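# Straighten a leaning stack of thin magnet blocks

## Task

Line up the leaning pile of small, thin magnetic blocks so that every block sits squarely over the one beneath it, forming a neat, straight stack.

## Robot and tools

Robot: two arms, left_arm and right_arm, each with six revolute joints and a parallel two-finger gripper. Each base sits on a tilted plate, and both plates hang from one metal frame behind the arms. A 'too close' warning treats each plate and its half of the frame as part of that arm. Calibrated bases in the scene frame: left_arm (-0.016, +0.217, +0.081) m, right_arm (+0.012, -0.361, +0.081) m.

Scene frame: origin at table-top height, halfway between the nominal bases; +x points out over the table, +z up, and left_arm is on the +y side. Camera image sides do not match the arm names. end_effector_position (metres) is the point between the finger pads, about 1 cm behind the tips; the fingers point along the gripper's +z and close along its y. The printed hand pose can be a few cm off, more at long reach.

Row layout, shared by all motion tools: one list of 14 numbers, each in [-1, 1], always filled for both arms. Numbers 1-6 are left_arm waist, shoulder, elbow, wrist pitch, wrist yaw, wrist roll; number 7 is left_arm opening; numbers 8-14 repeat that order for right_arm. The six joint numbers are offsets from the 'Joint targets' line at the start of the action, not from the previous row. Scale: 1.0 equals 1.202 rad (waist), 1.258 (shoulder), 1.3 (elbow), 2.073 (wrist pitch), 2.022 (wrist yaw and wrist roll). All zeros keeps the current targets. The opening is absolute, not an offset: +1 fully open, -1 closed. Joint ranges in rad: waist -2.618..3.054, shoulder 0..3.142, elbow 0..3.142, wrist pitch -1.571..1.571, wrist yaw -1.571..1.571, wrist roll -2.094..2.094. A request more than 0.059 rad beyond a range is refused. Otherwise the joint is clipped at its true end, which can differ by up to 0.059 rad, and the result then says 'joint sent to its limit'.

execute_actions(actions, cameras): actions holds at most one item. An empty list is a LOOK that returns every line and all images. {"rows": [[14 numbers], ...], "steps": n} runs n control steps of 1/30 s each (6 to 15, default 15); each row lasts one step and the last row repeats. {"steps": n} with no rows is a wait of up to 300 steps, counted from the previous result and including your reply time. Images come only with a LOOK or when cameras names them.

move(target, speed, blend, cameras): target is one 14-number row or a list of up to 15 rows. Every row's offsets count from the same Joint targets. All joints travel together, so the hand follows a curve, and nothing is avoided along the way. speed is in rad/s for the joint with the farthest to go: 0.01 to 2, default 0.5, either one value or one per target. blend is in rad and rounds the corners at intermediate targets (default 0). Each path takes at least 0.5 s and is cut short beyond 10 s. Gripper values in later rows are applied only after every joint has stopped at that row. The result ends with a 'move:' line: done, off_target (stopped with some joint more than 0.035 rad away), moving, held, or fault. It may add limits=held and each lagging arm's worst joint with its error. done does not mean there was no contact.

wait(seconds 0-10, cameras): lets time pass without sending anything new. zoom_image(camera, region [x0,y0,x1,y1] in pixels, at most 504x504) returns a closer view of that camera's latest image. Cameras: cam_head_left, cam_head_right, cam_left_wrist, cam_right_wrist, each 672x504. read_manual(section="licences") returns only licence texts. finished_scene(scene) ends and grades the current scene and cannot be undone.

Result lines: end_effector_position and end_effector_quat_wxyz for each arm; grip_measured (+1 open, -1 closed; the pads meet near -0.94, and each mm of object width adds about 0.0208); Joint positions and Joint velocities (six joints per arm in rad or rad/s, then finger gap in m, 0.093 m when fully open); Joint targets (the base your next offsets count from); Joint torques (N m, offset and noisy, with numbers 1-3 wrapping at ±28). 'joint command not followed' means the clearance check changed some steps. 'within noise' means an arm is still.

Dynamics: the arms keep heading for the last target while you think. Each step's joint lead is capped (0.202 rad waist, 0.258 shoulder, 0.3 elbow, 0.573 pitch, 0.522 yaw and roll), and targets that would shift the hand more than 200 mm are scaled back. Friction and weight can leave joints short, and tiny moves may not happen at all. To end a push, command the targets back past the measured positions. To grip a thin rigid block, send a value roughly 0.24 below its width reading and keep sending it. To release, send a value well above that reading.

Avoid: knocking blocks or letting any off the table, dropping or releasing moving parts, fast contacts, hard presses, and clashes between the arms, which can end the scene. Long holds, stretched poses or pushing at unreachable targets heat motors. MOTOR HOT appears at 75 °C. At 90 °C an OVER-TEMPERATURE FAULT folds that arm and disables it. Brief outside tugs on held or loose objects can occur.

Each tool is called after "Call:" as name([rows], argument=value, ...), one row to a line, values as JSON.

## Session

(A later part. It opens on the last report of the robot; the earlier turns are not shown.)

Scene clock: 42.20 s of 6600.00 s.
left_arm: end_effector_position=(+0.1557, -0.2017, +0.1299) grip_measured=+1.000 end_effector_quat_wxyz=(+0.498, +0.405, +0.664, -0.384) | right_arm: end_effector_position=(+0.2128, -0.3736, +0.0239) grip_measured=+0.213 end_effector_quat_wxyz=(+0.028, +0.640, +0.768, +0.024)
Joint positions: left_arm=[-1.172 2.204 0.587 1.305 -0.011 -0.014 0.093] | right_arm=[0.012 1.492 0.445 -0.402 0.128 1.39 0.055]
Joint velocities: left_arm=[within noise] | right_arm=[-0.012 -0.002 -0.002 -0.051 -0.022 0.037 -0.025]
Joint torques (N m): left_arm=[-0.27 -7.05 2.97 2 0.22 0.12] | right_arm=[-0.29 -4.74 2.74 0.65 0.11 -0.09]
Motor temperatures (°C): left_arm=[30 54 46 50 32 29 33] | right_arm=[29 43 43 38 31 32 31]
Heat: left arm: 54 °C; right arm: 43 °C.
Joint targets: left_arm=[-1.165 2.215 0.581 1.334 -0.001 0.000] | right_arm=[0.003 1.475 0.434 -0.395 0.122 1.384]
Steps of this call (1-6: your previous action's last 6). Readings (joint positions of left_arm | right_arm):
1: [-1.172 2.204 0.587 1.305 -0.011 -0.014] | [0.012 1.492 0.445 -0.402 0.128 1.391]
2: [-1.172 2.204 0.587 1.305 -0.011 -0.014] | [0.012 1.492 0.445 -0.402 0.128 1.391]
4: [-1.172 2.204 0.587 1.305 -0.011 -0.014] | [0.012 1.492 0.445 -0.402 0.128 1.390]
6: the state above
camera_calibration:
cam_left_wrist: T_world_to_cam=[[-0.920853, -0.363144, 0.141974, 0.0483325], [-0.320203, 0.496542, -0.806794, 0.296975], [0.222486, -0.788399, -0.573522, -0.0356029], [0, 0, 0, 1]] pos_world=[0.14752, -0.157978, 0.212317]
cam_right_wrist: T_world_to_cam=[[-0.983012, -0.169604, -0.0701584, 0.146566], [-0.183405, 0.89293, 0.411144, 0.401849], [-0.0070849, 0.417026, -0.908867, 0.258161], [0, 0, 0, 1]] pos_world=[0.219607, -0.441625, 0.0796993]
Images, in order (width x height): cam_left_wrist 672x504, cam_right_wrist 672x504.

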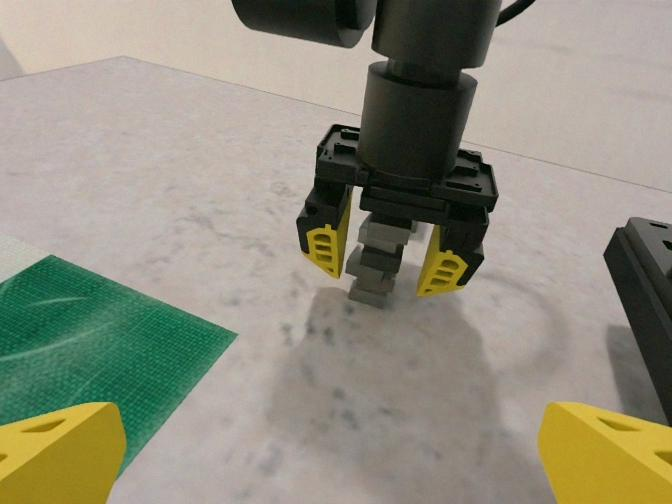

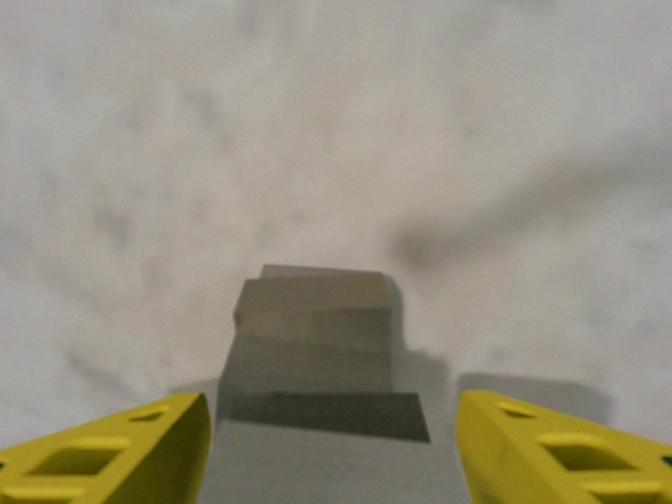

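Call:
execute_actions([
  {"rows": [[0,0,0,0,0,0,1,0,0,0,0,0,0,0.187],[0,0,0,0,0,0,1,0,0,0,0,0,0,0.174],[0,0,0,0,0,0,1,0,0,0,0,0,0,0.161],[0,0,0,0,0,0,1,0,0,0,0,0,0,0.148],[0,0,0,0,0,0,1,0,0,0,0,0,0,0.135],[0,0,0,0,0,0,1,0,0,0,0,0,0,0.122],[0,0,0,0,0,0,1,0,0,0,0,0,0,0.109],[0,0,0,0,0,0,1,0,0,0,0,0,0,0.096],[0,0,0,0,0,0,1,0,0,0,0,0,0,0.083],[0,0,0,0,0,0,1,0,0,0,0,0,0,0.07],[0,0,0,0,0,0,1,0,0,0,0,0,0,0.057],[0,0,0,0,0,0,1,0,0,0,0,0,0,0.044],[0,0,0,0,0,0,1,0,0,0,0,0,0,0.03],[0,0,0,0,0,0,1,0,0,0,0,0,0,0.015],[0,0,0,0,0,0,1,0,0,0,0,0,0,0.0]], "steps": 15},
], cameras=[])

Call:
execute_actions([
  {"rows": [[0,0,0,0,0,0,1,0,0,0,0,0,0,-0.01],[0,0,0,0,0,0,1,0,0,0,0,0,0,-0.02],[0,0,0,0,0,0,1,0,0,0,0,0,0,-0.03],[0,0,0,0,0,0,1,0,0,0,0,0,0,-0.04],[0,0,0,0,0,0,1,0,0,0,0,0,0,-0.05],[0,0,0,0,0,0,1,0,0,0,0,0,0,-0.06],[0,0,0,0,0,0,1,0,0,0,0,0,0,-0.07],[0,0,0,0,0,0,1,0,0,0,0,0,0,-0.08],[0,0,0,0,0,0,1,0,0,0,0,0,0,-0.09],[0,0,0,0,0,0,1,0,0,0,0,0,0,-0.1]], "steps": 15},
], cameras=["cam_left_wrist", "cam_right_wrist"])

Call:
zoom_image(camera="cam_left_wrist", region=[300, 160, 480, 320])

Scene clock: 43.07 s of 6600.00 s.
Steps of this call (1-15: toward your last target; 16-17: nothing new was sent; 18-26: this action's first 9). Readings (joint positions of left_arm | right_arm):
18: [-1.172 2.204 0.587 1.305 -0.011 -0.014] | [0.012 1.492 0.445 -0.401 0.128 1.390]
19: [-1.172 2.204 0.587 1.305 -0.011 -0.014] | [0.012 1.492 0.445 -0.401 0.128 1.390]
21: [-1.172 2.204 0.587 1.305 -0.011 -0.014] | [0.012 1.492 0.445 -0.401 0.128 1.390]
25: [-1.172 2.204 0.587 1.305 -0.011 -0.014] | [0.012 1.492 0.445 -0.401 0.128 1.390]
26: the state above

Scene clock: 43.57 s of 6600.00 s.
left_arm: end_effector_position=(+0.1557, -0.2017, +0.1299) grip_measured=+1.000 end_effector_quat_wxyz=(+0.498, +0.405, +0.664, -0.384) | right_arm: end_effector_position=(+0.2159, -0.3731, +0.0242) grip_measured=-0.083 end_effector_quat_wxyz=(+0.032, +0.640, +0.767, +0.029)
Joint positions: left_arm=[-1.172 2.204 0.587 1.305 -0.011 -0.014 0.093] | right_arm=[0.012 1.492 0.445 -0.389 0.125 1.39 0.041]
Joint velocities: left_arm=[within noise] | right_arm=[0.007 -0.007 -0.002 -0.037 -0.037 0.125 -0.012]
Joint torques (N m): left_arm=[-0.23 -7.05 2.97 2 0.2 0.11] | right_arm=[-0.4 -4.78 2.63 0.54 0.17 -0.07]
Joint targets: left_arm=[-1.165 2.215 0.581 1.334 -0.001 0.000] | right_arm=[0.003 1.475 0.434 -0.395 0.122 1.384]
Steps of this call (1-6: your previous action's last 6; 7-15: this action's first 9). Readings (joint positions of left_arm | right_arm):
7: [-1.172 2.204 0.587 1.305 -0.011 -0.014] | [0.012 1.492 0.445 -0.394 0.127 1.390]
8: [-1.172 2.204 0.587 1.305 -0.011 -0.014] | [0.012 1.492 0.445 -0.394 0.127 1.390]
10: [-1.172 2.204 0.587 1.305 -0.011 -0.014] | [0.012 1.492 0.445 -0.392 0.126 1.390]
14: [-1.172 2.204 0.587 1.305 -0.011 -0.014] | [0.012 1.492 0.445 -0.389 0.126 1.390]
15: the state above
camera_calibration:
cam_left_wrist: T_world_to_cam=[[-0.920853, -0.363144, 0.141974, 0.0483325], [-0.320203, 0.496542, -0.806794, 0.296975], [0.222486, -0.788399, -0.573522, -0.0356029], [0, 0, 0, 1]]
cam_right_wrist: T_world_to_cam=[[-0.982264, -0.167966, -0.0833337, 0.150503], [-0.18743, 0.891886, 0.411593, 0.402328], [0.00519075, 0.419912, -0.90755, 0.256591], [0, 0, 0, 1]]
Images, in order: cam_left_wrist, cam_right_wrist.

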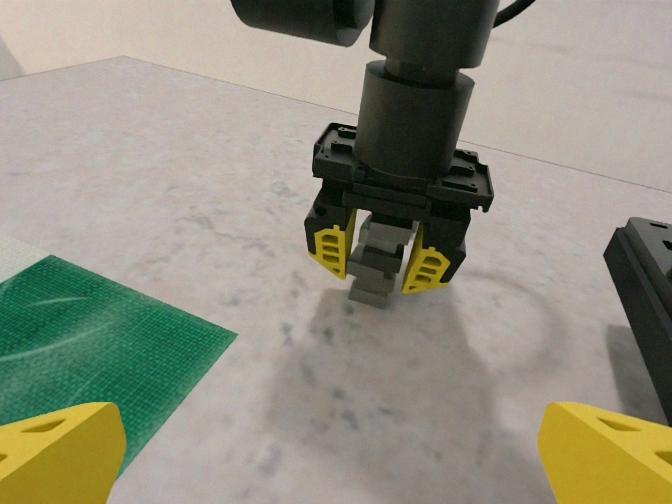

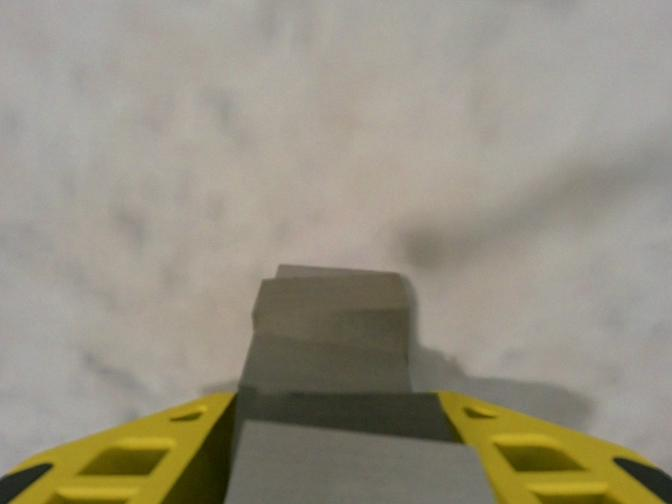

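Scaled by 2.800 from the camera's 672x504 image, which has a finer 960x720 frame.

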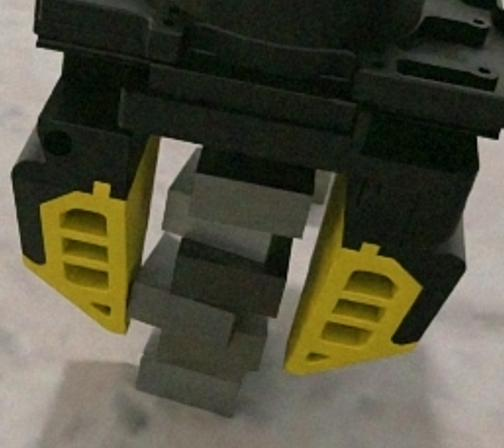

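Call:
execute_actions([
  {"rows": [[0,0,0,0,0,0,1,0,0,0,0,0,0,-0.11],[0,0,0,0,0,0,1,0,0,0,0,0,0,-0.12],[0,0,0,0,0,0,1,0,0,0,0,0,0,-0.13],[0,0,0,0,0,0,1,0,0,0,0,0,0,-0.14],[0,0,0,0,0,0,1,0,0,0,0,0,0,-0.15],[0,0,0,0,0,0,1,0,0,0,0,0,0,-0.16],[0,0,0,0,0,0,1,0,0,0,0,0,0,-0.17],[0,0,0,0,0,0,1,0,0,0,0,0,0,-0.18],[0,0,0,0,0,0,1,0,0,0,0,0,0,-0.19],[0,0,0,0,0,0,1,0,0,0,0,0,0,-0.2]], "steps": 15},
], cameras=["cam_left_wrist"])

Call:
zoom_image(camera="cam_left_wrist", region=[300, 160, 480, 320])

Scene clock: 44.40 s of 6600.00 s.
left_arm: end_effector_position=(+0.1556, -0.2018, +0.1299) grip_measured=+1.000 end_effector_quat_wxyz=(+0.497, +0.405, +0.664, -0.384) | right_arm: end_effector_position=(+0.2166, -0.3728, +0.0242) grip_measured=-0.182 end_effector_quat_wxyz=(+0.032, +0.640, +0.767, +0.031)
Joint positions: left_arm=[-1.172 2.204 0.587 1.305 -0.011 -0.014 0.093] | right_arm=[0.012 1.492 0.445 -0.386 0.123 1.39 0.036]
Joint velocities: left_arm=[within noise] | right_arm=[-0.022 0.002 0.002 -0.007 -0.037 0.051 -0.015]
Joint torques (N m): left_arm=[-0.29 -7.04 2.95 1.99 0.24 0.1] | right_arm=[-0.31 -4.81 2.54 0.51 0.14 -0.08]
Joint targets: left_arm=[-1.165 2.215 0.581 1.334 0.000 0.000] | right_arm=[0.003 1.475 0.434 -0.395 0.122 1.384]
Steps of this call (1-6: your previous action's last 6; 7-15: toward your last target; 16: nothing new was sent; 17-25: this action's first 9). Readings (joint positions of left_arm | right_arm):
17: [-1.172 2.204 0.587 1.305 -0.011 -0.014] | [0.012 1.492 0.445 -0.387 0.125 1.390]
18: [-1.172 2.204 0.587 1.305 -0.011 -0.014] | [0.012 1.492 0.445 -0.387 0.125 1.390]
20: [-1.172 2.204 0.587 1.305 -0.011 -0.014] | [0.012 1.492 0.445 -0.387 0.124 1.390]
24: [-1.172 2.204 0.587 1.305 -0.011 -0.014] | [0.012 1.492 0.445 -0.386 0.123 1.390]
25: the state above
camera_calibration:
cam_left_wrist: T_world_to_cam=[[-0.920979, -0.362793, 0.142054, 0.0483484], [-0.320068, 0.49661, -0.806805, 0.296967], [0.222158, -0.788517, -0.573486, -0.0355827], [0, 0, 0, 1]]
Images, in order: cam_left_wrist.

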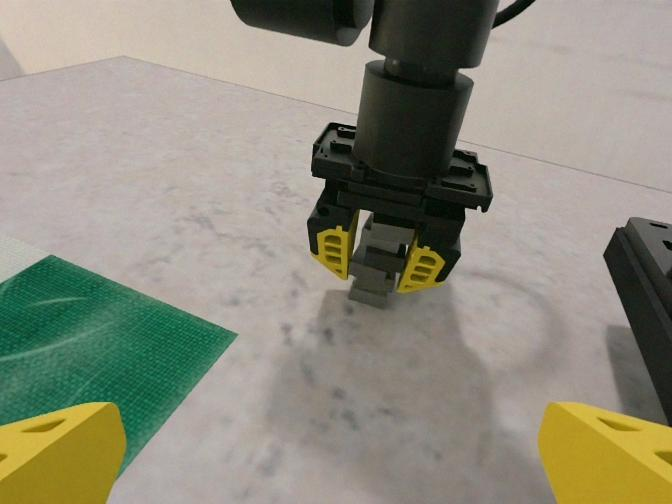

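Scaled by 2.800 from the camera's 672x504 image, which has a finer 960x720 frame.

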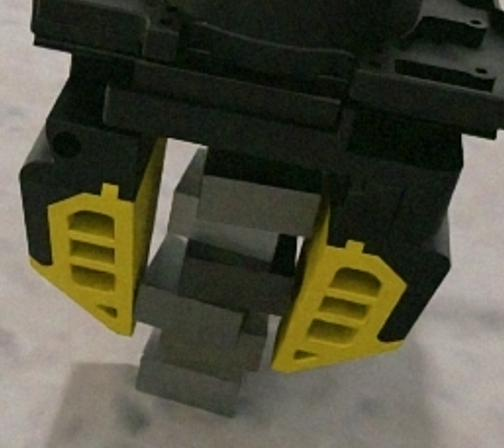

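Call:
execute_actions([
  {"rows": [[0,0,0,0,0,0,1,0,0,0,0,0,0,-0.21],[0,0,0,0,0,0,1,0,0,0,0,0,0,-0.22],[0,0,0,0,0,0,1,0,0,0,0,0,0,-0.23],[0,0,0,0,0,0,1,0,0,0,0,0,0,-0.24],[0,0,0,0,0,0,1,0,0,0,0,0,0,-0.25],[0,0,0,0,0,0,1,0,0,0,0,0,0,-0.26],[0,0,0,0,0,0,1,0,0,0,0,0,0,-0.27],[0,0,0,0,0,0,1,0,0,0,0,0,0,-0.28],[0,0,0,0,0,0,1,0,0,0,0,0,0,-0.29],[0,0,0,0,0,0,1,0,0,0,0,0,0,-0.3]], "steps": 15},
], cameras=[])

Call:
execute_actions(actions=[], cameras=["cam_left_wrist"])

Call:
zoom_image(camera="cam_left_wrist", region=[300, 160, 480, 320])

Scene clock: 45.00 s of 6600.00 s.
Steps of this call (1-6: your previous action's last 6; 7-9: toward your last target; 10-18: this action's first 9). Readings (joint positions of left_arm | right_arm):
10: [-1.172 2.204 0.587 1.306 -0.011 -0.014] | [0.012 1.492 0.445 -0.386 0.123 1.390]
11: [-1.172 2.204 0.587 1.306 -0.011 -0.014] | [0.012 1.492 0.445 -0.386 0.122 1.390]
13: [-1.172 2.204 0.587 1.306 -0.011 -0.014] | [0.012 1.492 0.445 -0.386 0.122 1.390]
17: [-1.172 2.204 0.587 1.306 -0.011 -0.014] | [0.012 1.492 0.445 -0.386 0.122 1.390]
18: the state above

Scene clock: 45.20 s of 6600.00 s.
left_arm: end_effector_position=(+0.1557, -0.2018, +0.1300) grip_measured=+1.000 end_effector_quat_wxyz=(+0.498, +0.405, +0.664, -0.384) | right_arm: end_effector_position=(+0.2166, -0.3725, +0.0242) grip_measured=-0.297 end_effector_quat_wxyz=(+0.032, +0.640, +0.767, +0.031)
Joint positions: left_arm=[-1.172 2.204 0.587 1.306 -0.011 -0.014 0.093] | right_arm=[0.012 1.492 0.445 -0.386 0.122 1.39 0.031]
Joint velocities: within noise
Joint torques (N m): left_arm=[-0.29 -7.04 3.03 2 0.2 0.14] | right_arm=[-0.46 -4.86 2.74 0.48 0.17 -0.09]
Motor temperatures (°C): left_arm=[30 54 46 50 32 29 33] | right_arm=[29 43 43 38 31 32 31]
Heat: left arm: 54 °C; right arm: 43 °C.
Joint targets: left_arm=[-1.165 2.215 0.581 1.334 0.000 0.000] | right_arm=[0.003 1.475 0.434 -0.395 0.122 1.384]
Steps of this call (1-6: your previous action's last 6). Readings (joint positions of left_arm | right_arm):
1: [-1.172 2.204 0.587 1.306 -0.011 -0.014] | [0.012 1.492 0.445 -0.386 0.122 1.390]
2: [-1.172 2.204 0.587 1.306 -0.011 -0.014] | [0.012 1.492 0.445 -0.386 0.122 1.390]
4: [-1.172 2.204 0.587 1.306 -0.011 -0.014] | [0.012 1.492 0.445 -0.386 0.122 1.390]
6: the state above
camera_calibration:
cam_left_wrist: T_world_to_cam=[[-0.920985, -0.362776, 0.142054, 0.0483485], [-0.319974, 0.496314, -0.807025, 0.297006], [0.222266, -0.788712, -0.573177, -0.0356426], [0, 0, 0, 1]] pos_world=[0.147485, -0.15798, 0.212394]
Images, in order (width x height): cam_left_wrist 672x504.

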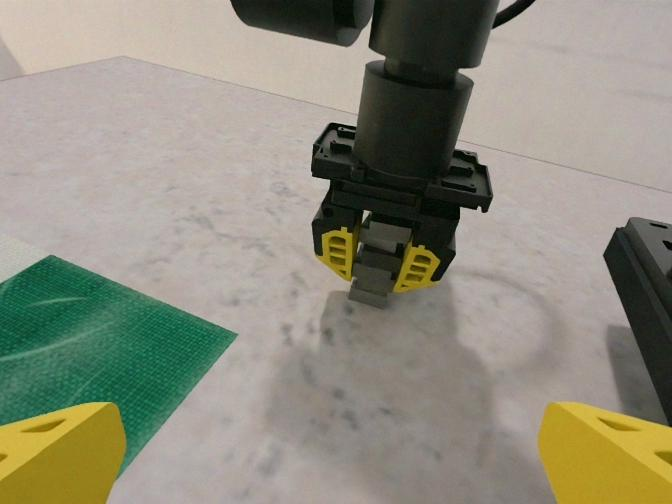

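Scaled by 2.800 from the camera's 672x504 image, which has a finer 960x720 frame.

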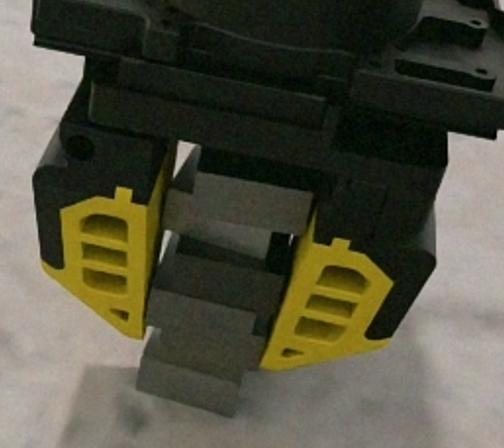

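Call:
execute_actions([
  {"rows": [[0,0,0,0,0,0,1,0,0,0,0,0,0,-0.31],[0,0,0,0,0,0,1,0,0,0,0,0,0,-0.32],[0,0,0,0,0,0,1,0,0,0,0,0,0,-0.33],[0,0,0,0,0,0,1,0,0,0,0,0,0,-0.34],[0,0,0,0,0,0,1,0,0,0,0,0,0,-0.35],[0,0,0,0,0,0,1,0,0,0,0,0,0,-0.36],[0,0,0,0,0,0,1,0,0,0,0,0,0,-0.37],[0,0,0,0,0,0,1,0,0,0,0,0,0,-0.38],[0,0,0,0,0,0,1,0,0,0,0,0,0,-0.39],[0,0,0,0,0,0,1,0,0,0,0,0,0,-0.40]], "steps": 15},
], cameras=[])

Call:
execute_actions(actions=[], cameras=["cam_left_wrist"])

Call:
zoom_image(camera="cam_left_wrist", region=[300, 160, 480, 320])

Scene clock: 45.90 s of 6600.00 s.
Steps of this call (1-12: toward your last target; 13-21: this action's first 9). Readings (joint positions of left_arm | right_arm):
13: [-1.172 2.204 0.587 1.306 -0.011 -0.014] | [0.012 1.492 0.445 -0.386 0.122 1.390]
14: [-1.172 2.204 0.587 1.306 -0.011 -0.014] | [0.012 1.492 0.445 -0.386 0.122 1.390]
16: [-1.172 2.204 0.587 1.306 -0.011 -0.014] | [0.012 1.492 0.445 -0.387 0.122 1.390]
20: [-1.172 2.204 0.587 1.306 -0.011 -0.014] | [0.012 1.492 0.445 -0.388 0.122 1.390]
21: the state above

Scene clock: 46.10 s of 6600.00 s.
left_arm: end_effector_position=(+0.1557, -0.2018, +0.1300) grip_measured=+1.000 end_effector_quat_wxyz=(+0.498, +0.405, +0.664, -0.384) | right_arm: end_effector_position=(+0.2160, -0.3725, +0.0242) grip_measured=-0.396 end_effector_quat_wxyz=(+0.031, +0.640, +0.767, +0.030)
Joint positions: left_arm=[-1.172 2.204 0.587 1.306 -0.011 -0.014 0.093] | right_arm=[0.012 1.492 0.445 -0.388 0.122 1.39 0.026]
Joint velocities: within noise
Joint torques (N m): left_arm=[-0.34 -7.01 3.06 2 0.21 0.12] | right_arm=[-0.35 -4.81 2.67 0.53 0.16 -0.09]
Motor temperatures (°C): left_arm=[30 54 46 50 32 29 33] | right_arm=[29 43 43 38 31 32 31]
Heat: left arm: 54 °C; right arm: 43 °C.
Joint targets: left_arm=[-1.165 2.215 0.581 1.334 0.000 0.000] | right_arm=[0.003 1.475 0.434 -0.395 0.122 1.384]
Steps of this call (1-6: your previous action's last 6). Readings (joint positions of left_arm | right_arm):
1: [-1.172 2.204 0.587 1.306 -0.011 -0.014] | [0.012 1.492 0.445 -0.388 0.122 1.390]
2: [-1.172 2.204 0.587 1.306 -0.011 -0.014] | [0.012 1.492 0.445 -0.388 0.122 1.390]
4: [-1.172 2.204 0.587 1.306 -0.011 -0.014] | [0.012 1.492 0.445 -0.388 0.122 1.390]
6: the state above
camera_calibration:
cam_left_wrist: T_world_to_cam=[[-0.920985, -0.362776, 0.142054, 0.0483485], [-0.319974, 0.496314, -0.807025, 0.297006], [0.222266, -0.788712, -0.573177, -0.0356426], [0, 0, 0, 1]] pos_world=[0.147485, -0.15798, 0.212394]
Images, in order (width x height): cam_left_wrist 672x504.

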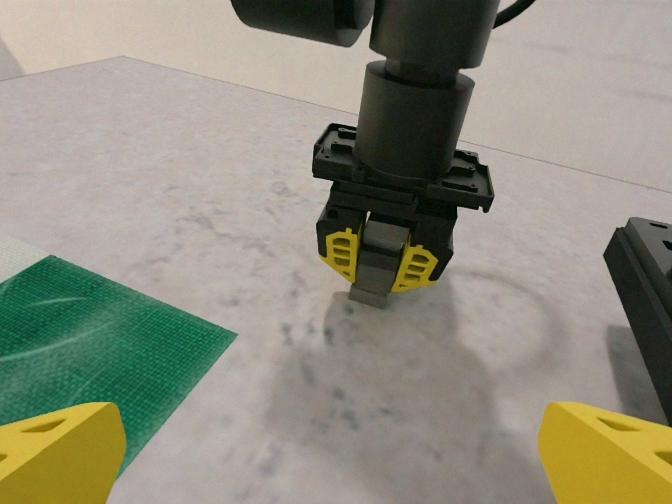

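Scaled by 2.800 from the camera's 672x504 image, which has a finer 960x720 frame.

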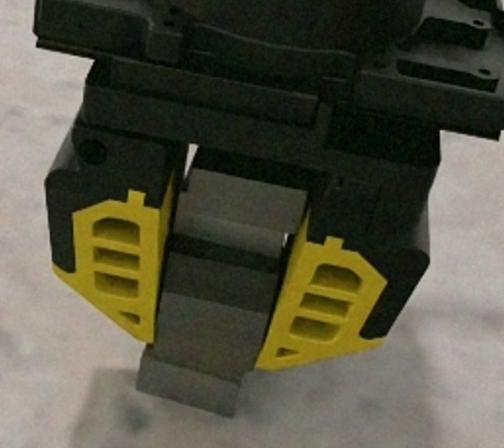

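Call:
execute_actions([
  {"rows": [[0,0,0,0,0,0,1,0,0,0,0,0,0,-0.41],[0,0,0,0,0,0,1,0,0,0,0,0,0,-0.42],[0,0,0,0,0,0,1,0,0,0,0,0,0,-0.43],[0,0,0,0,0,0,1,0,0,0,0,0,0,-0.44],[0,0,0,0,0,0,1,0,0,0,0,0,0,-0.45],[0,0,0,0,0,0,1,0,0,0,0,0,0,-0.46],[0,0,0,0,0,0,1,0,0,0,0,0,0,-0.47],[0,0,0,0,0,0,1,0,0,0,0,0,0,-0.48],[0,0,0,0,0,0,1,0,0,0,0,0,0,-0.49],[0,0,0,0,0,0,1,0,0,0,0,0,0,-0.50]], "steps": 15},
], cameras=[])

Call:
execute_actions(actions=[], cameras=["cam_left_wrist", "cam_right_wrist"])

Call:
zoom_image(camera="cam_left_wrist", region=[300, 160, 480, 320])

Scene clock: 46.77 s of 6600.00 s.
Steps of this call (1-11: toward your last target; 12-20: this action's first 9). Readings (joint positions of left_arm | right_arm):
12: [-1.172 2.204 0.587 1.306 -0.011 -0.014] | [0.012 1.492 0.445 -0.388 0.122 1.390]
13: [-1.172 2.204 0.587 1.306 -0.011 -0.014] | [0.012 1.492 0.445 -0.388 0.122 1.390]
15: [-1.172 2.204 0.587 1.306 -0.011 -0.014] | [0.012 1.492 0.445 -0.388 0.122 1.390]
19: [-1.172 2.204 0.587 1.306 -0.011 -0.014] | [0.012 1.492 0.445 -0.388 0.122 1.390]
20: the state above

Scene clock: 46.97 s of 6600.00 s.
left_arm: end_effector_position=(+0.1557, -0.2018, +0.1300) grip_measured=+1.000 end_effector_quat_wxyz=(+0.498, +0.405, +0.664, -0.384) | right_arm: end_effector_position=(+0.2160, -0.3725, +0.0242) grip_measured=-0.483 end_effector_quat_wxyz=(+0.031, +0.640, +0.767, +0.030)
Joint positions: left_arm=[-1.172 2.204 0.587 1.306 -0.011 -0.014 0.093] | right_arm=[0.012 1.492 0.445 -0.388 0.122 1.39 0.022]
Joint velocities: left_arm=[within noise] | right_arm=[0.007 -0.012 -0.032 0.037 0.051 0.007 -0.004]
Joint torques (N m): left_arm=[-0.18 -7.13 2.99 2.01 0.23 0.11] | right_arm=[-0.5 -4.82 2.82 0.53 0.17 -0.08]
Motor temperatures (°C): left_arm=[30 54 46 50 32 29 33] | right_arm=[29 43 43 38 31 32 31]
Heat: left arm: 54 °C; right arm: 43 °C.
Joint targets: left_arm=[-1.165 2.215 0.581 1.334 0.000 0.000] | right_arm=[0.003 1.475 0.434 -0.395 0.122 1.384]
Steps of this call (1-6: your previous action's last 6). Readings (joint positions of left_arm | right_arm):
1: [-1.172 2.204 0.587 1.306 -0.011 -0.014] | [0.012 1.492 0.445 -0.388 0.122 1.390]
2: [-1.172 2.204 0.587 1.306 -0.011 -0.014] | [0.012 1.492 0.445 -0.388 0.122 1.390]
4: [-1.172 2.204 0.587 1.306 -0.011 -0.014] | [0.012 1.492 0.445 -0.388 0.122 1.390]
6: the state above
camera_calibration:
cam_left_wrist: T_world_to_cam=[[-0.920985, -0.362776, 0.142054, 0.0483485], [-0.319974, 0.496314, -0.807025, 0.297006], [0.222266, -0.788712, -0.573177, -0.0356426], [0, 0, 0, 1]] pos_world=[0.147485, -0.15798, 0.212394]
cam_right_wrist: T_world_to_cam=[[-0.982191, -0.167922, -0.0842831, 0.150714], [-0.187808, 0.890425, 0.414573, 0.40129], [0.00543196, 0.423019, -0.906105, 0.257428], [0, 0, 0, 1]] pos_world=[0.221998, -0.440908, 0.0795952]
Images, in order (width x height): cam_left_wrist 672x504, cam_right_wrist 672x504.

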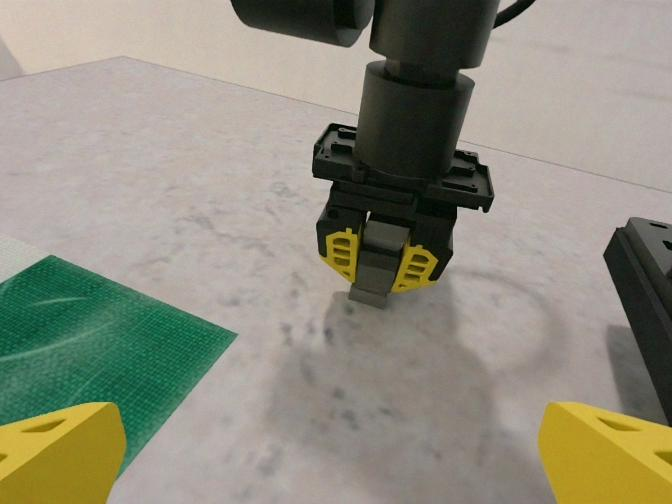

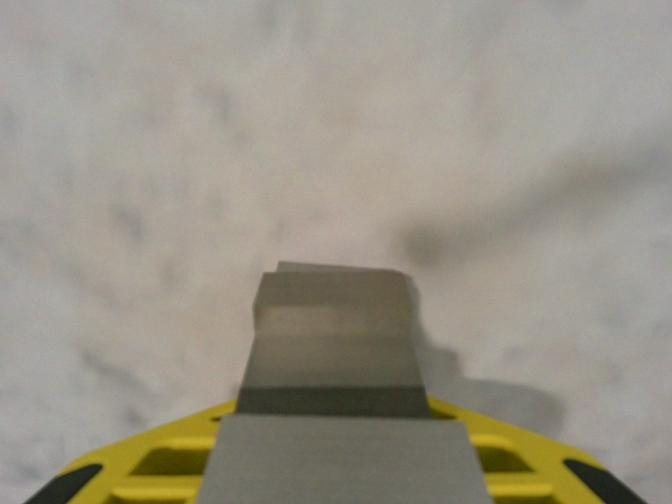

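Scaled by 2.800 from the camera's 672x504 image, which has a finer 960x720 frame.

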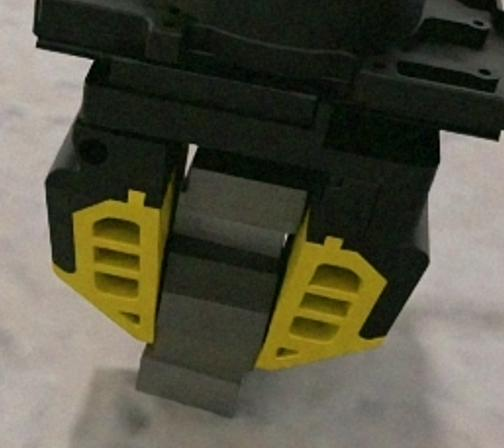

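Call:
zoom_image(camera="cam_left_wrist", region=[335, 210, 425, 315])

Call:
zoom_image(camera="cam_right_wrist", region=[180, 240, 520, 504])

Scaled by 4.800 from the camera's 672x504 image, which has a finer 960x720 frame.

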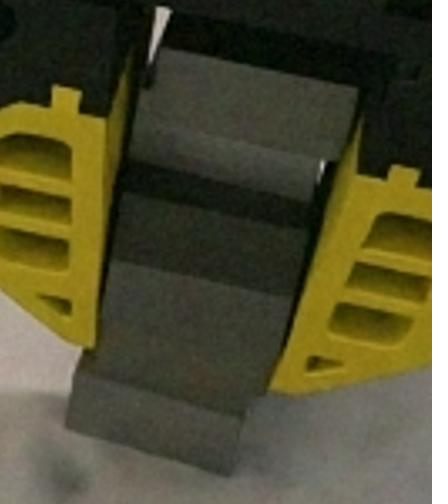

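Scaled by 1.482 from the camera's 672x504 image, which has a finer 960x720 frame.

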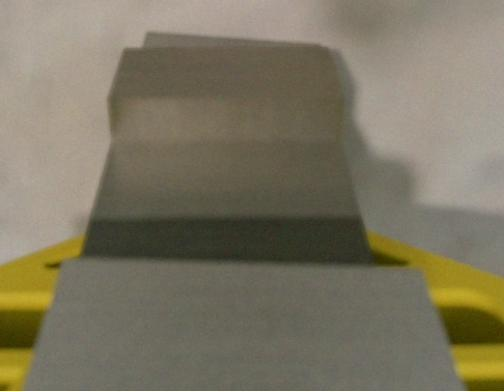

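Call:
execute_actions([
  {"rows": [[0,0,0,0,0,0,1,0,0,0,0.0034,0,0,-0.46],[0,0,0,0,0,0,1,0,0,0,0.0034,0,0,-0.44],[0,0,0,0,0,0,1,0,0,0,0.0034,0,0,-0.42],[0,0,0,0,0,0,1,0,0,0,0.0034,0,0,-0.40],[0,0,0,0,0,0,1,0,0,0,0.0034,0,0,-0.37],[0,0,0,0,0,0,1,0,0,0,0.0034,0,0,-0.33],[0,0,0,0,0,0,1,0,0,0,0.0034,0,0,-0.28],[0,0,0,0,0,0,1,0,0,0,0.0034,0,0,-0.22],[0,0,0,0,0,0,1,0,0,0,0.0034,0,0,-0.14],[0,0,0,0,0,0,1,0,0,0,0.0034,0,0,-0.06],[0,0,0,0,0,0,1,0,0,0,0.0034,0,0,0.02],[0,0,0,0,0,0,1,0,0,0,0.0034,0,0,0.1],[0,0,0,0,0,0,1,0,0,0,0.0034,0,0,0.18],[0,0,0,0,0,0,1,0,0,0,0.0034,0,0,0.26],[0,0,0,0,0,0,1,0,0,0,0.0034,0,0,0.34]], "steps": 15},
], cameras=[])

Call:
execute_actions([
  {"rows": [[0,0,0,0,0,0,1,0,0,0,0,0,0,0.42],[0,0,0,0,0,0,1,0,0,0,0,0,0,0.5],[0,0,0,0,0,0,1,0,0,0,0,0,0,0.58],[0,0,0,0,0,0,1,0,0,0,0,0,0,0.64]], "steps": 15},
], cameras=["all"])

Call:
zoom_image(camera="cam_left_wrist", region=[320, 190, 440, 320])

Scene clock: 50.33 s of 6600.00 s.
Steps of this call (1-15: toward your last target; 16-92: nothing new was sent; 93-101: this action's first 9). Readings (joint positions of left_arm | right_arm):
93: [-1.172 2.204 0.587 1.306 -0.011 -0.014] | [0.012 1.492 0.445 -0.388 0.122 1.390]
94: [-1.172 2.204 0.587 1.306 -0.011 -0.014] | [0.012 1.492 0.445 -0.388 0.122 1.390]
96: [-1.172 2.204 0.587 1.306 -0.011 -0.014] | [0.012 1.492 0.445 -0.388 0.122 1.390]
100: [-1.172 2.204 0.587 1.306 -0.011 -0.014] | [0.012 1.492 0.445 -0.388 0.122 1.390]
101: the state above

Scene clock: 50.83 s of 6600.00 s.
left_arm: end_effector_position=(+0.1557, -0.2018, +0.1300) grip_measured=+1.000 end_effector_quat_wxyz=(+0.498, +0.405, +0.664, -0.384) | right_arm: end_effector_position=(+0.2160, -0.3725, +0.0242) grip_measured=+0.638 end_effector_quat_wxyz=(+0.031, +0.640, +0.767, +0.030)
Joint positions: left_arm=[-1.172 2.204 0.587 1.306 -0.011 -0.014 0.093] | right_arm=[0.012 1.492 0.445 -0.388 0.122 1.39 0.076]
Joint torques (N m): left_arm=[-0.25 -7.06 3.08 1.99 0.19 0.11] | right_arm=[-0.38 -4.81 2.66 0.61 0.17 -0.07]
Joint targets: left_arm=[-1.165 2.215 0.581 1.334 0.000 0.000] | right_arm=[0.003 1.475 0.434 -0.388 0.122 1.384]
Steps of this call (1-6: your previous action's last 6; 7-15: this action's first 9). Readings (joint positions of left_arm | right_arm):
7: [-1.172 2.204 0.587 1.306 -0.011 -0.014] | [0.012 1.492 0.445 -0.388 0.122 1.390]
8: [-1.172 2.204 0.587 1.306 -0.011 -0.014] | [0.012 1.492 0.445 -0.388 0.122 1.390]
10: [-1.172 2.204 0.587 1.306 -0.011 -0.014] | [0.012 1.492 0.445 -0.388 0.122 1.390]
14: [-1.172 2.204 0.587 1.306 -0.011 -0.014] | [0.012 1.492 0.445 -0.388 0.122 1.390]
15: the state above
camera_calibration:
cam_left_wrist: T_world_to_cam=[[-0.920985, -0.362776, 0.142054, 0.0483485], [-0.319974, 0.496314, -0.807025, 0.297006], [0.222266, -0.788712, -0.573177, -0.0356426], [0, 0, 0, 1]]
cam_right_wrist: T_world_to_cam=[[-0.982191, -0.167922, -0.0842831, 0.150714], [-0.187808, 0.890425, 0.414573, 0.40129], [0.00543196, 0.423019, -0.906105, 0.257428], [0, 0, 0, 1]]

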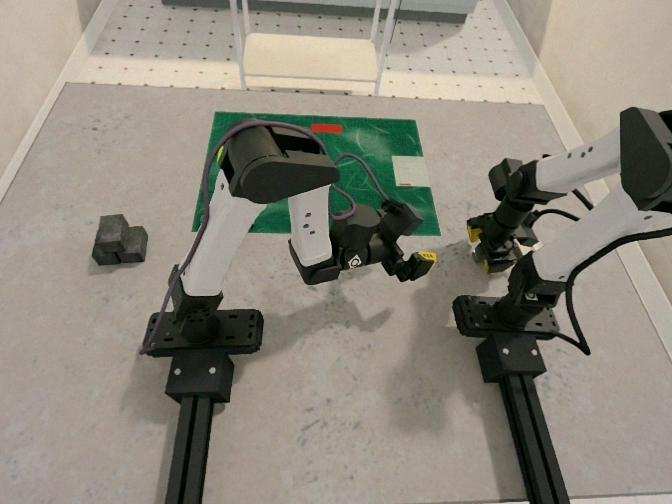

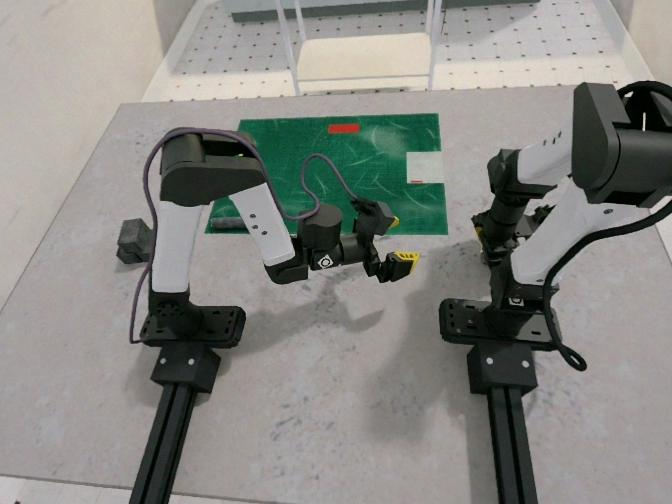

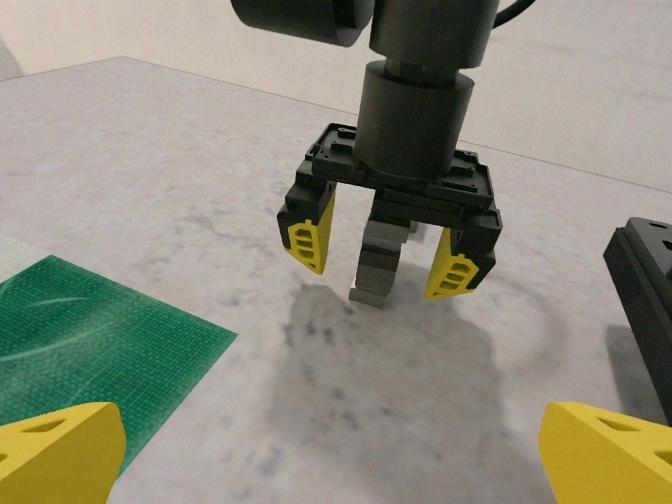

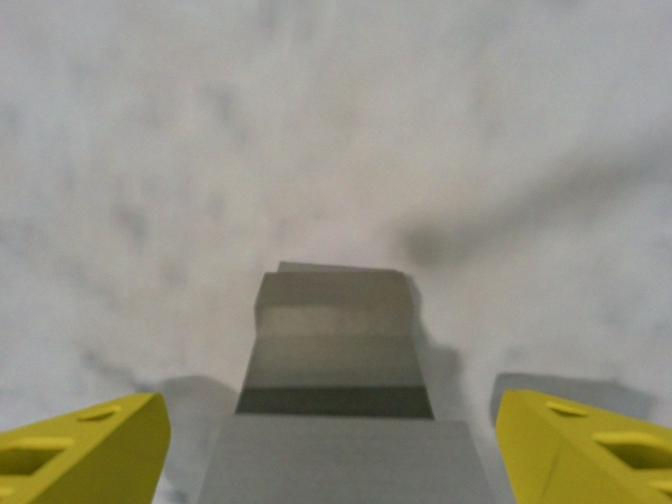

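Scaled by 3.877 from the camera's 672x504 image, which has a finer 960x720 frame.

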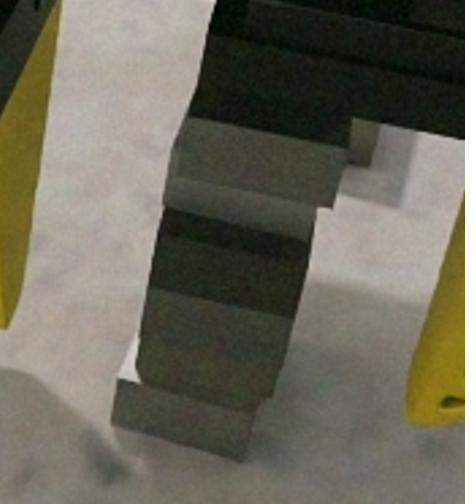

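Call:
zoom_image(camera="cam_left_wrist", region=[340, 255, 400, 315])

Scaled by 8.400 from the camera's 672x504 image, which has a finer 960x720 frame.

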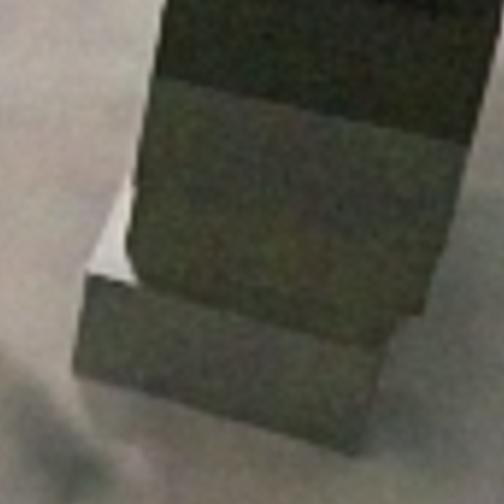

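Call:
move(target=[0, 0, 0, 0, 0, 0, 1, -0.0021, 0.0366, -0.0054, 0.0154, 0, 0, 0.64], speed=0.1, cameras=["cam_left_wrist", "cam_right_wrist"])

Call:
zoom_image(camera="cam_left_wrist", region=[270, 190, 490, 330])

Scene clock: 53.47 s of 6600.00 s.
left_arm: end_effector_position=(+0.1557, -0.2018, +0.1300) grip_measured=+1.000 end_effector_quat_wxyz=(+0.498, +0.405, +0.664, -0.384) | right_arm: end_effector_position=(+0.2155, -0.3726, +0.0201) grip_measured=+0.638 end_effector_quat_wxyz=(+0.031, +0.641, +0.766, +0.030)
Joint positions: left_arm=[-1.172 2.204 0.587 1.306 -0.011 -0.014 0.093] | right_arm=[0.01 1.51 0.437 -0.363 0.122 1.39 0.076]
Joint torques (N m): left_arm=[-0.24 -6.94 3.03 1.99 0.19 0.12] | right_arm=[-0.28 -2.39 2.65 0.66 0.13 -0.1]
Joint targets: left_arm=[-1.165 2.215 0.581 1.334 0.000 0.000] | right_arm=[0.001 1.521 0.427 -0.356 0.122 1.384]
Kept back: nothing.
move: done
camera_calibration:
cam_left_wrist: T_world_to_cam=[[-0.920985, -0.362776, 0.142054, 0.0483485], [-0.319974, 0.496314, -0.807025, 0.297006], [0.222266, -0.788712, -0.573177, -0.0356426], [0, 0, 0, 1]]
cam_right_wrist: T_world_to_cam=[[-0.982707, -0.165431, -0.083182, 0.150864], [-0.185084, 0.890958, 0.414653, 0.402533], [0.00551525, 0.422879, -0.90617, 0.253643], [0, 0, 0, 1]]
Images, in order: cam_left_wrist, cam_right_wrist.

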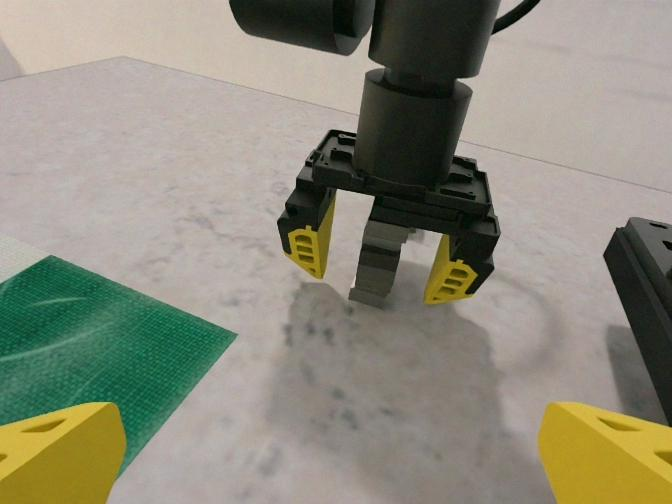

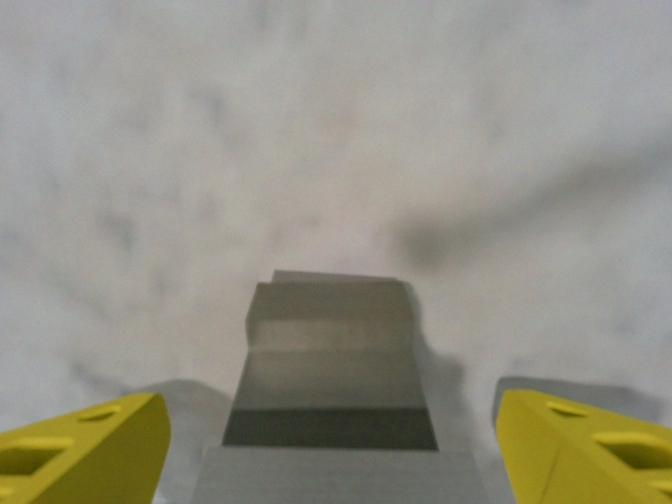

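Scaled by 2.291 from the camera's 672x504 image, which has a finer 960x720 frame.

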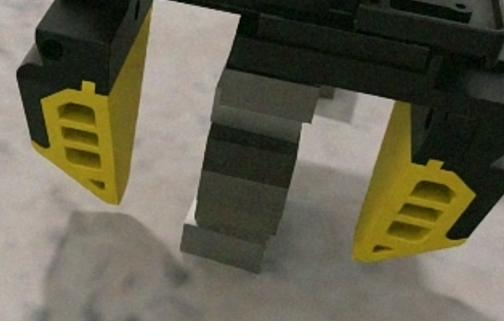

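Call:
move(target=[0, 0, 0, 0, 0, 0, 1, -0.0015, 0.0107, -0.004, 0.009, 0, 0, 0.64], speed=0.1, cameras=["cam_left_wrist", "cam_right_wrist"])

Call:
zoom_image(camera="cam_left_wrist", region=[270, 190, 490, 330])

Scene clock: 54.63 s of 6600.00 s.
left_arm: end_effector_position=(+0.1557, -0.2018, +0.1300) grip_measured=+1.000 end_effector_quat_wxyz=(+0.498, +0.405, +0.664, -0.384) | right_arm: end_effector_position=(+0.2178, -0.3723, +0.0182) grip_measured=+0.638 end_effector_quat_wxyz=(+0.033, +0.641, +0.766, +0.032)
Joint positions: left_arm=[-1.172 2.204 0.587 1.306 -0.011 -0.014 0.093] | right_arm=[0.01 1.523 0.437 -0.345 0.122 1.39 0.076]
Joint torques (N m): left_arm=[-0.27 -7.15 3.03 2 0.22 0.11] | right_arm=[-0.47 -2.55 2.26 0.72 0.23 -0.09]
Joint targets: left_arm=[-1.165 2.215 0.581 1.334 0.000 0.000] | right_arm=[-0.001 1.534 0.422 -0.337 0.122 1.384]
Kept back: nothing.
move: done
camera_calibration:
cam_left_wrist: T_world_to_cam=[[-0.920985, -0.362776, 0.142054, 0.0483485], [-0.319974, 0.496314, -0.807025, 0.297006], [0.222266, -0.788712, -0.573177, -0.0356426], [0, 0, 0, 1]]
cam_right_wrist: T_world_to_cam=[[-0.98234, -0.164707, -0.088765, 0.153261], [-0.186782, 0.891076, 0.413637, 0.403939], [0.0109673, 0.422912, -0.906104, 0.250617], [0, 0, 0, 1]]
Images, in order: cam_left_wrist, cam_right_wrist.

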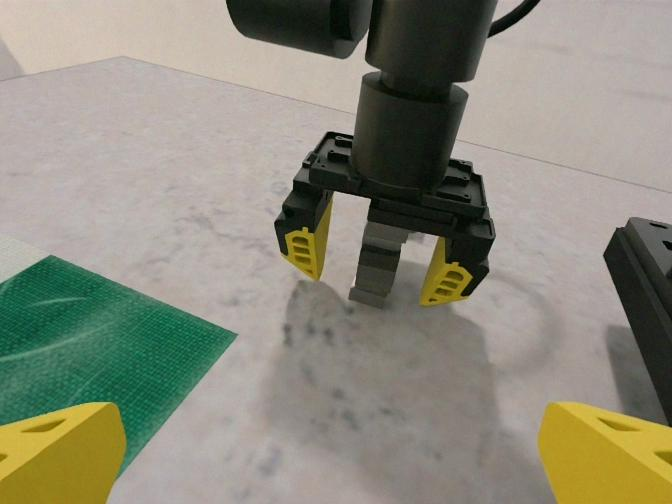

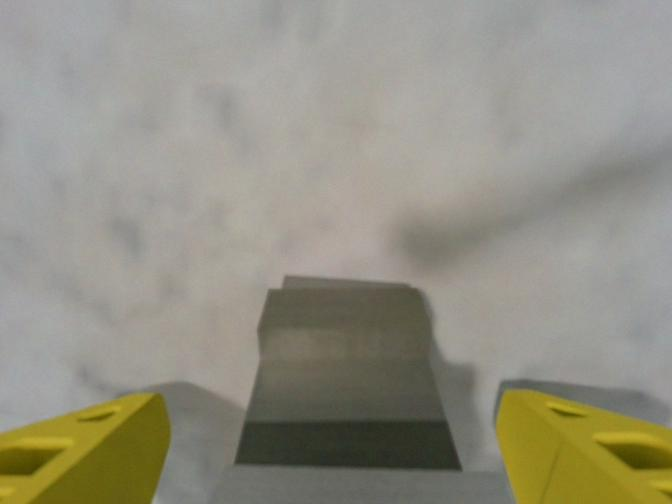

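Scaled by 2.291 from the camera's 672x504 image, which has a finer 960x720 frame.

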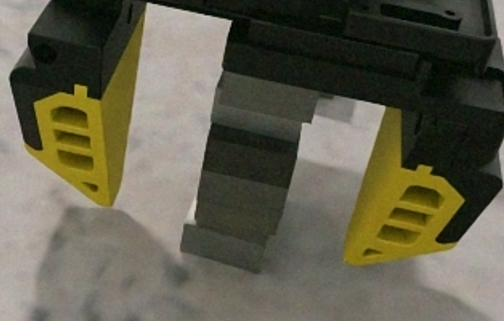

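Call:
execute_actions([
  {"rows": [[0,0,0,0,0,0,1,0,0,0,0,0,0,0.58],[0,0,0,0,0,0,1,0,0,0,0,0,0,0.51],[0,0,0,0,0,0,1,0,0,0,0,0,0,0.44],[0,0,0,0,0,0,1,0,0,0,0,0,0,0.37],[0,0,0,0,0,0,1,0,0,0,0,0,0,0.3],[0,0,0,0,0,0,1,0,0,0,0,0,0,0.23],[0,0,0,0,0,0,1,0,0,0,0,0,0,0.17],[0,0,0,0,0,0,1,0,0,0,0,0,0,0.11],[0,0,0,0,0,0,1,0,0,0,0,0,0,0.05],[0,0,0,0,0,0,1,0,0,0,0,0,0,0.0],[0,0,0,0,0,0,1,0,0,0,0,0,0,-0.04],[0,0,0,0,0,0,1,0,0,0,0,0,0,-0.08],[0,0,0,0,0,0,1,0,0,0,0,0,0,-0.12],[0,0,0,0,0,0,1,0,0,0,0,0,0,-0.16],[0,0,0,0,0,0,1,0,0,0,0,0,0,-0.2]], "steps": 15},
], cameras=[])

Call:
execute_actions([
  {"rows": [[0,0,0,0,0,0,1,0,0,0,0,0,0,-0.22],[0,0,0,0,0,0,1,0,0,0,0,0,0,-0.24],[0,0,0,0,0,0,1,0,0,0,0,0,0,-0.26],[0,0,0,0,0,0,1,0,0,0,0,0,0,-0.28],[0,0,0,0,0,0,1,0,0,0,0,0,0,-0.29],[0,0,0,0,0,0,1,0,0,0,0,0,0,-0.3],[0,0,0,0,0,0,1,0,0,0,0,0,0,-0.31],[0,0,0,0,0,0,1,0,0,0,0,0,0,-0.32],[0,0,0,0,0,0,1,0,0,0,0,0,0,-0.33],[0,0,0,0,0,0,1,0,0,0,0,0,0,-0.34]], "steps": 15},
], cameras=["cam_left_wrist"])

Call:
zoom_image(camera="cam_left_wrist", region=[310, 190, 450, 330])

Scene clock: 56.00 s of 6600.00 s.
Steps of this call (1-32: nothing new was sent; 33-41: this action's first 9). Readings (joint positions of left_arm | right_arm):
33: [-1.172 2.204 0.587 1.306 -0.011 -0.014] | [0.010 1.523 0.437 -0.344 0.122 1.390]
34: [-1.172 2.204 0.587 1.306 -0.011 -0.014] | [0.010 1.523 0.437 -0.344 0.122 1.390]
36: [-1.172 2.204 0.587 1.306 -0.011 -0.014] | [0.010 1.523 0.437 -0.344 0.122 1.390]
40: [-1.172 2.204 0.587 1.306 -0.011 -0.014] | [0.010 1.523 0.437 -0.344 0.122 1.390]
41: the state above

Scene clock: 56.50 s of 6600.00 s.
left_arm: end_effector_position=(+0.1557, -0.2018, +0.1300) grip_measured=+1.000 end_effector_quat_wxyz=(+0.498, +0.405, +0.664, -0.384) | right_arm: end_effector_position=(+0.2165, -0.3722, +0.0176) grip_measured=-0.322 end_effector_quat_wxyz=(+0.032, +0.641, +0.766, +0.031)
Joint positions: left_arm=[-1.172 2.204 0.587 1.306 -0.011 -0.014 0.093] | right_arm=[0.01 1.523 0.434 -0.344 0.122 1.39 0.03]
Joint velocities: left_arm=[within noise] | right_arm=[0.007 -0.002 -0.042 -0.022 -0.022 -0.095 -0.013]
Joint torques (N m): left_arm=[-0.27 -7.15 3.1 2 0.21 0.11] | right_arm=[-0.62 -2.5 2.61 0.57 0.17 -0.1]
Joint targets: left_arm=[-1.165 2.215 0.581 1.334 0.000 0.000] | right_arm=[-0.001 1.534 0.422 -0.337 0.122 1.384]
Steps of this call (1-6: your previous action's last 6; 7-15: this action's first 9). Readings (joint positions of left_arm | right_arm):
7: [-1.172 2.204 0.587 1.306 -0.011 -0.014] | [0.010 1.523 0.437 -0.344 0.122 1.390]
8: [-1.172 2.204 0.587 1.306 -0.011 -0.014] | [0.010 1.523 0.437 -0.344 0.122 1.390]
10: [-1.172 2.204 0.587 1.306 -0.011 -0.014] | [0.010 1.523 0.437 -0.344 0.122 1.390]
14: [-1.172 2.204 0.587 1.306 -0.011 -0.014] | [0.010 1.523 0.435 -0.344 0.122 1.390]
15: the state above
camera_calibration:
cam_left_wrist: T_world_to_cam=[[-0.920985, -0.362776, 0.142054, 0.0483485], [-0.319974, 0.496314, -0.807025, 0.297006], [0.222266, -0.788712, -0.573177, -0.0356426], [0, 0, 0, 1]]
Images, in order: cam_left_wrist.

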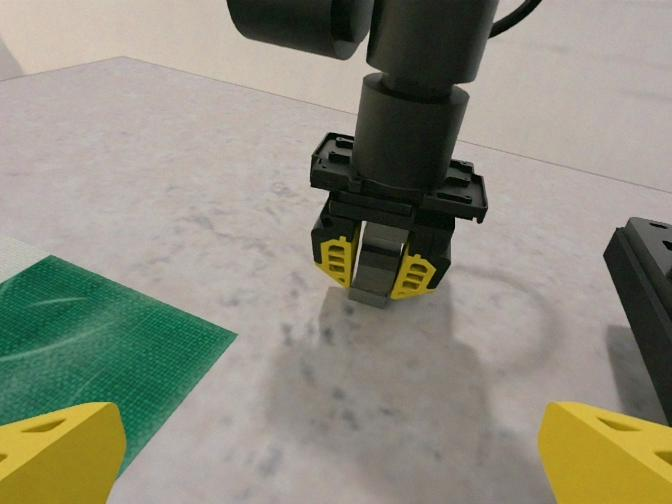

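Scaled by 3.600 from the camera's 672x504 image, which has a finer 960x720 frame.

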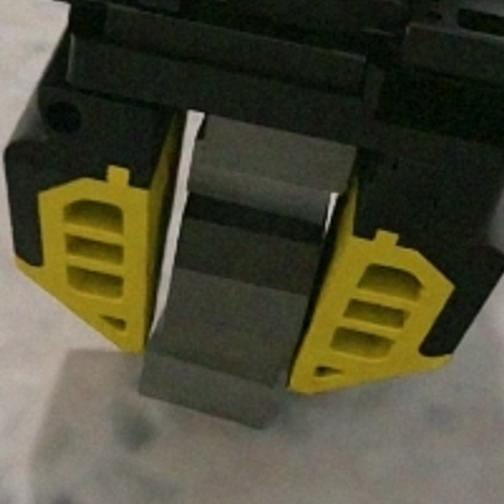

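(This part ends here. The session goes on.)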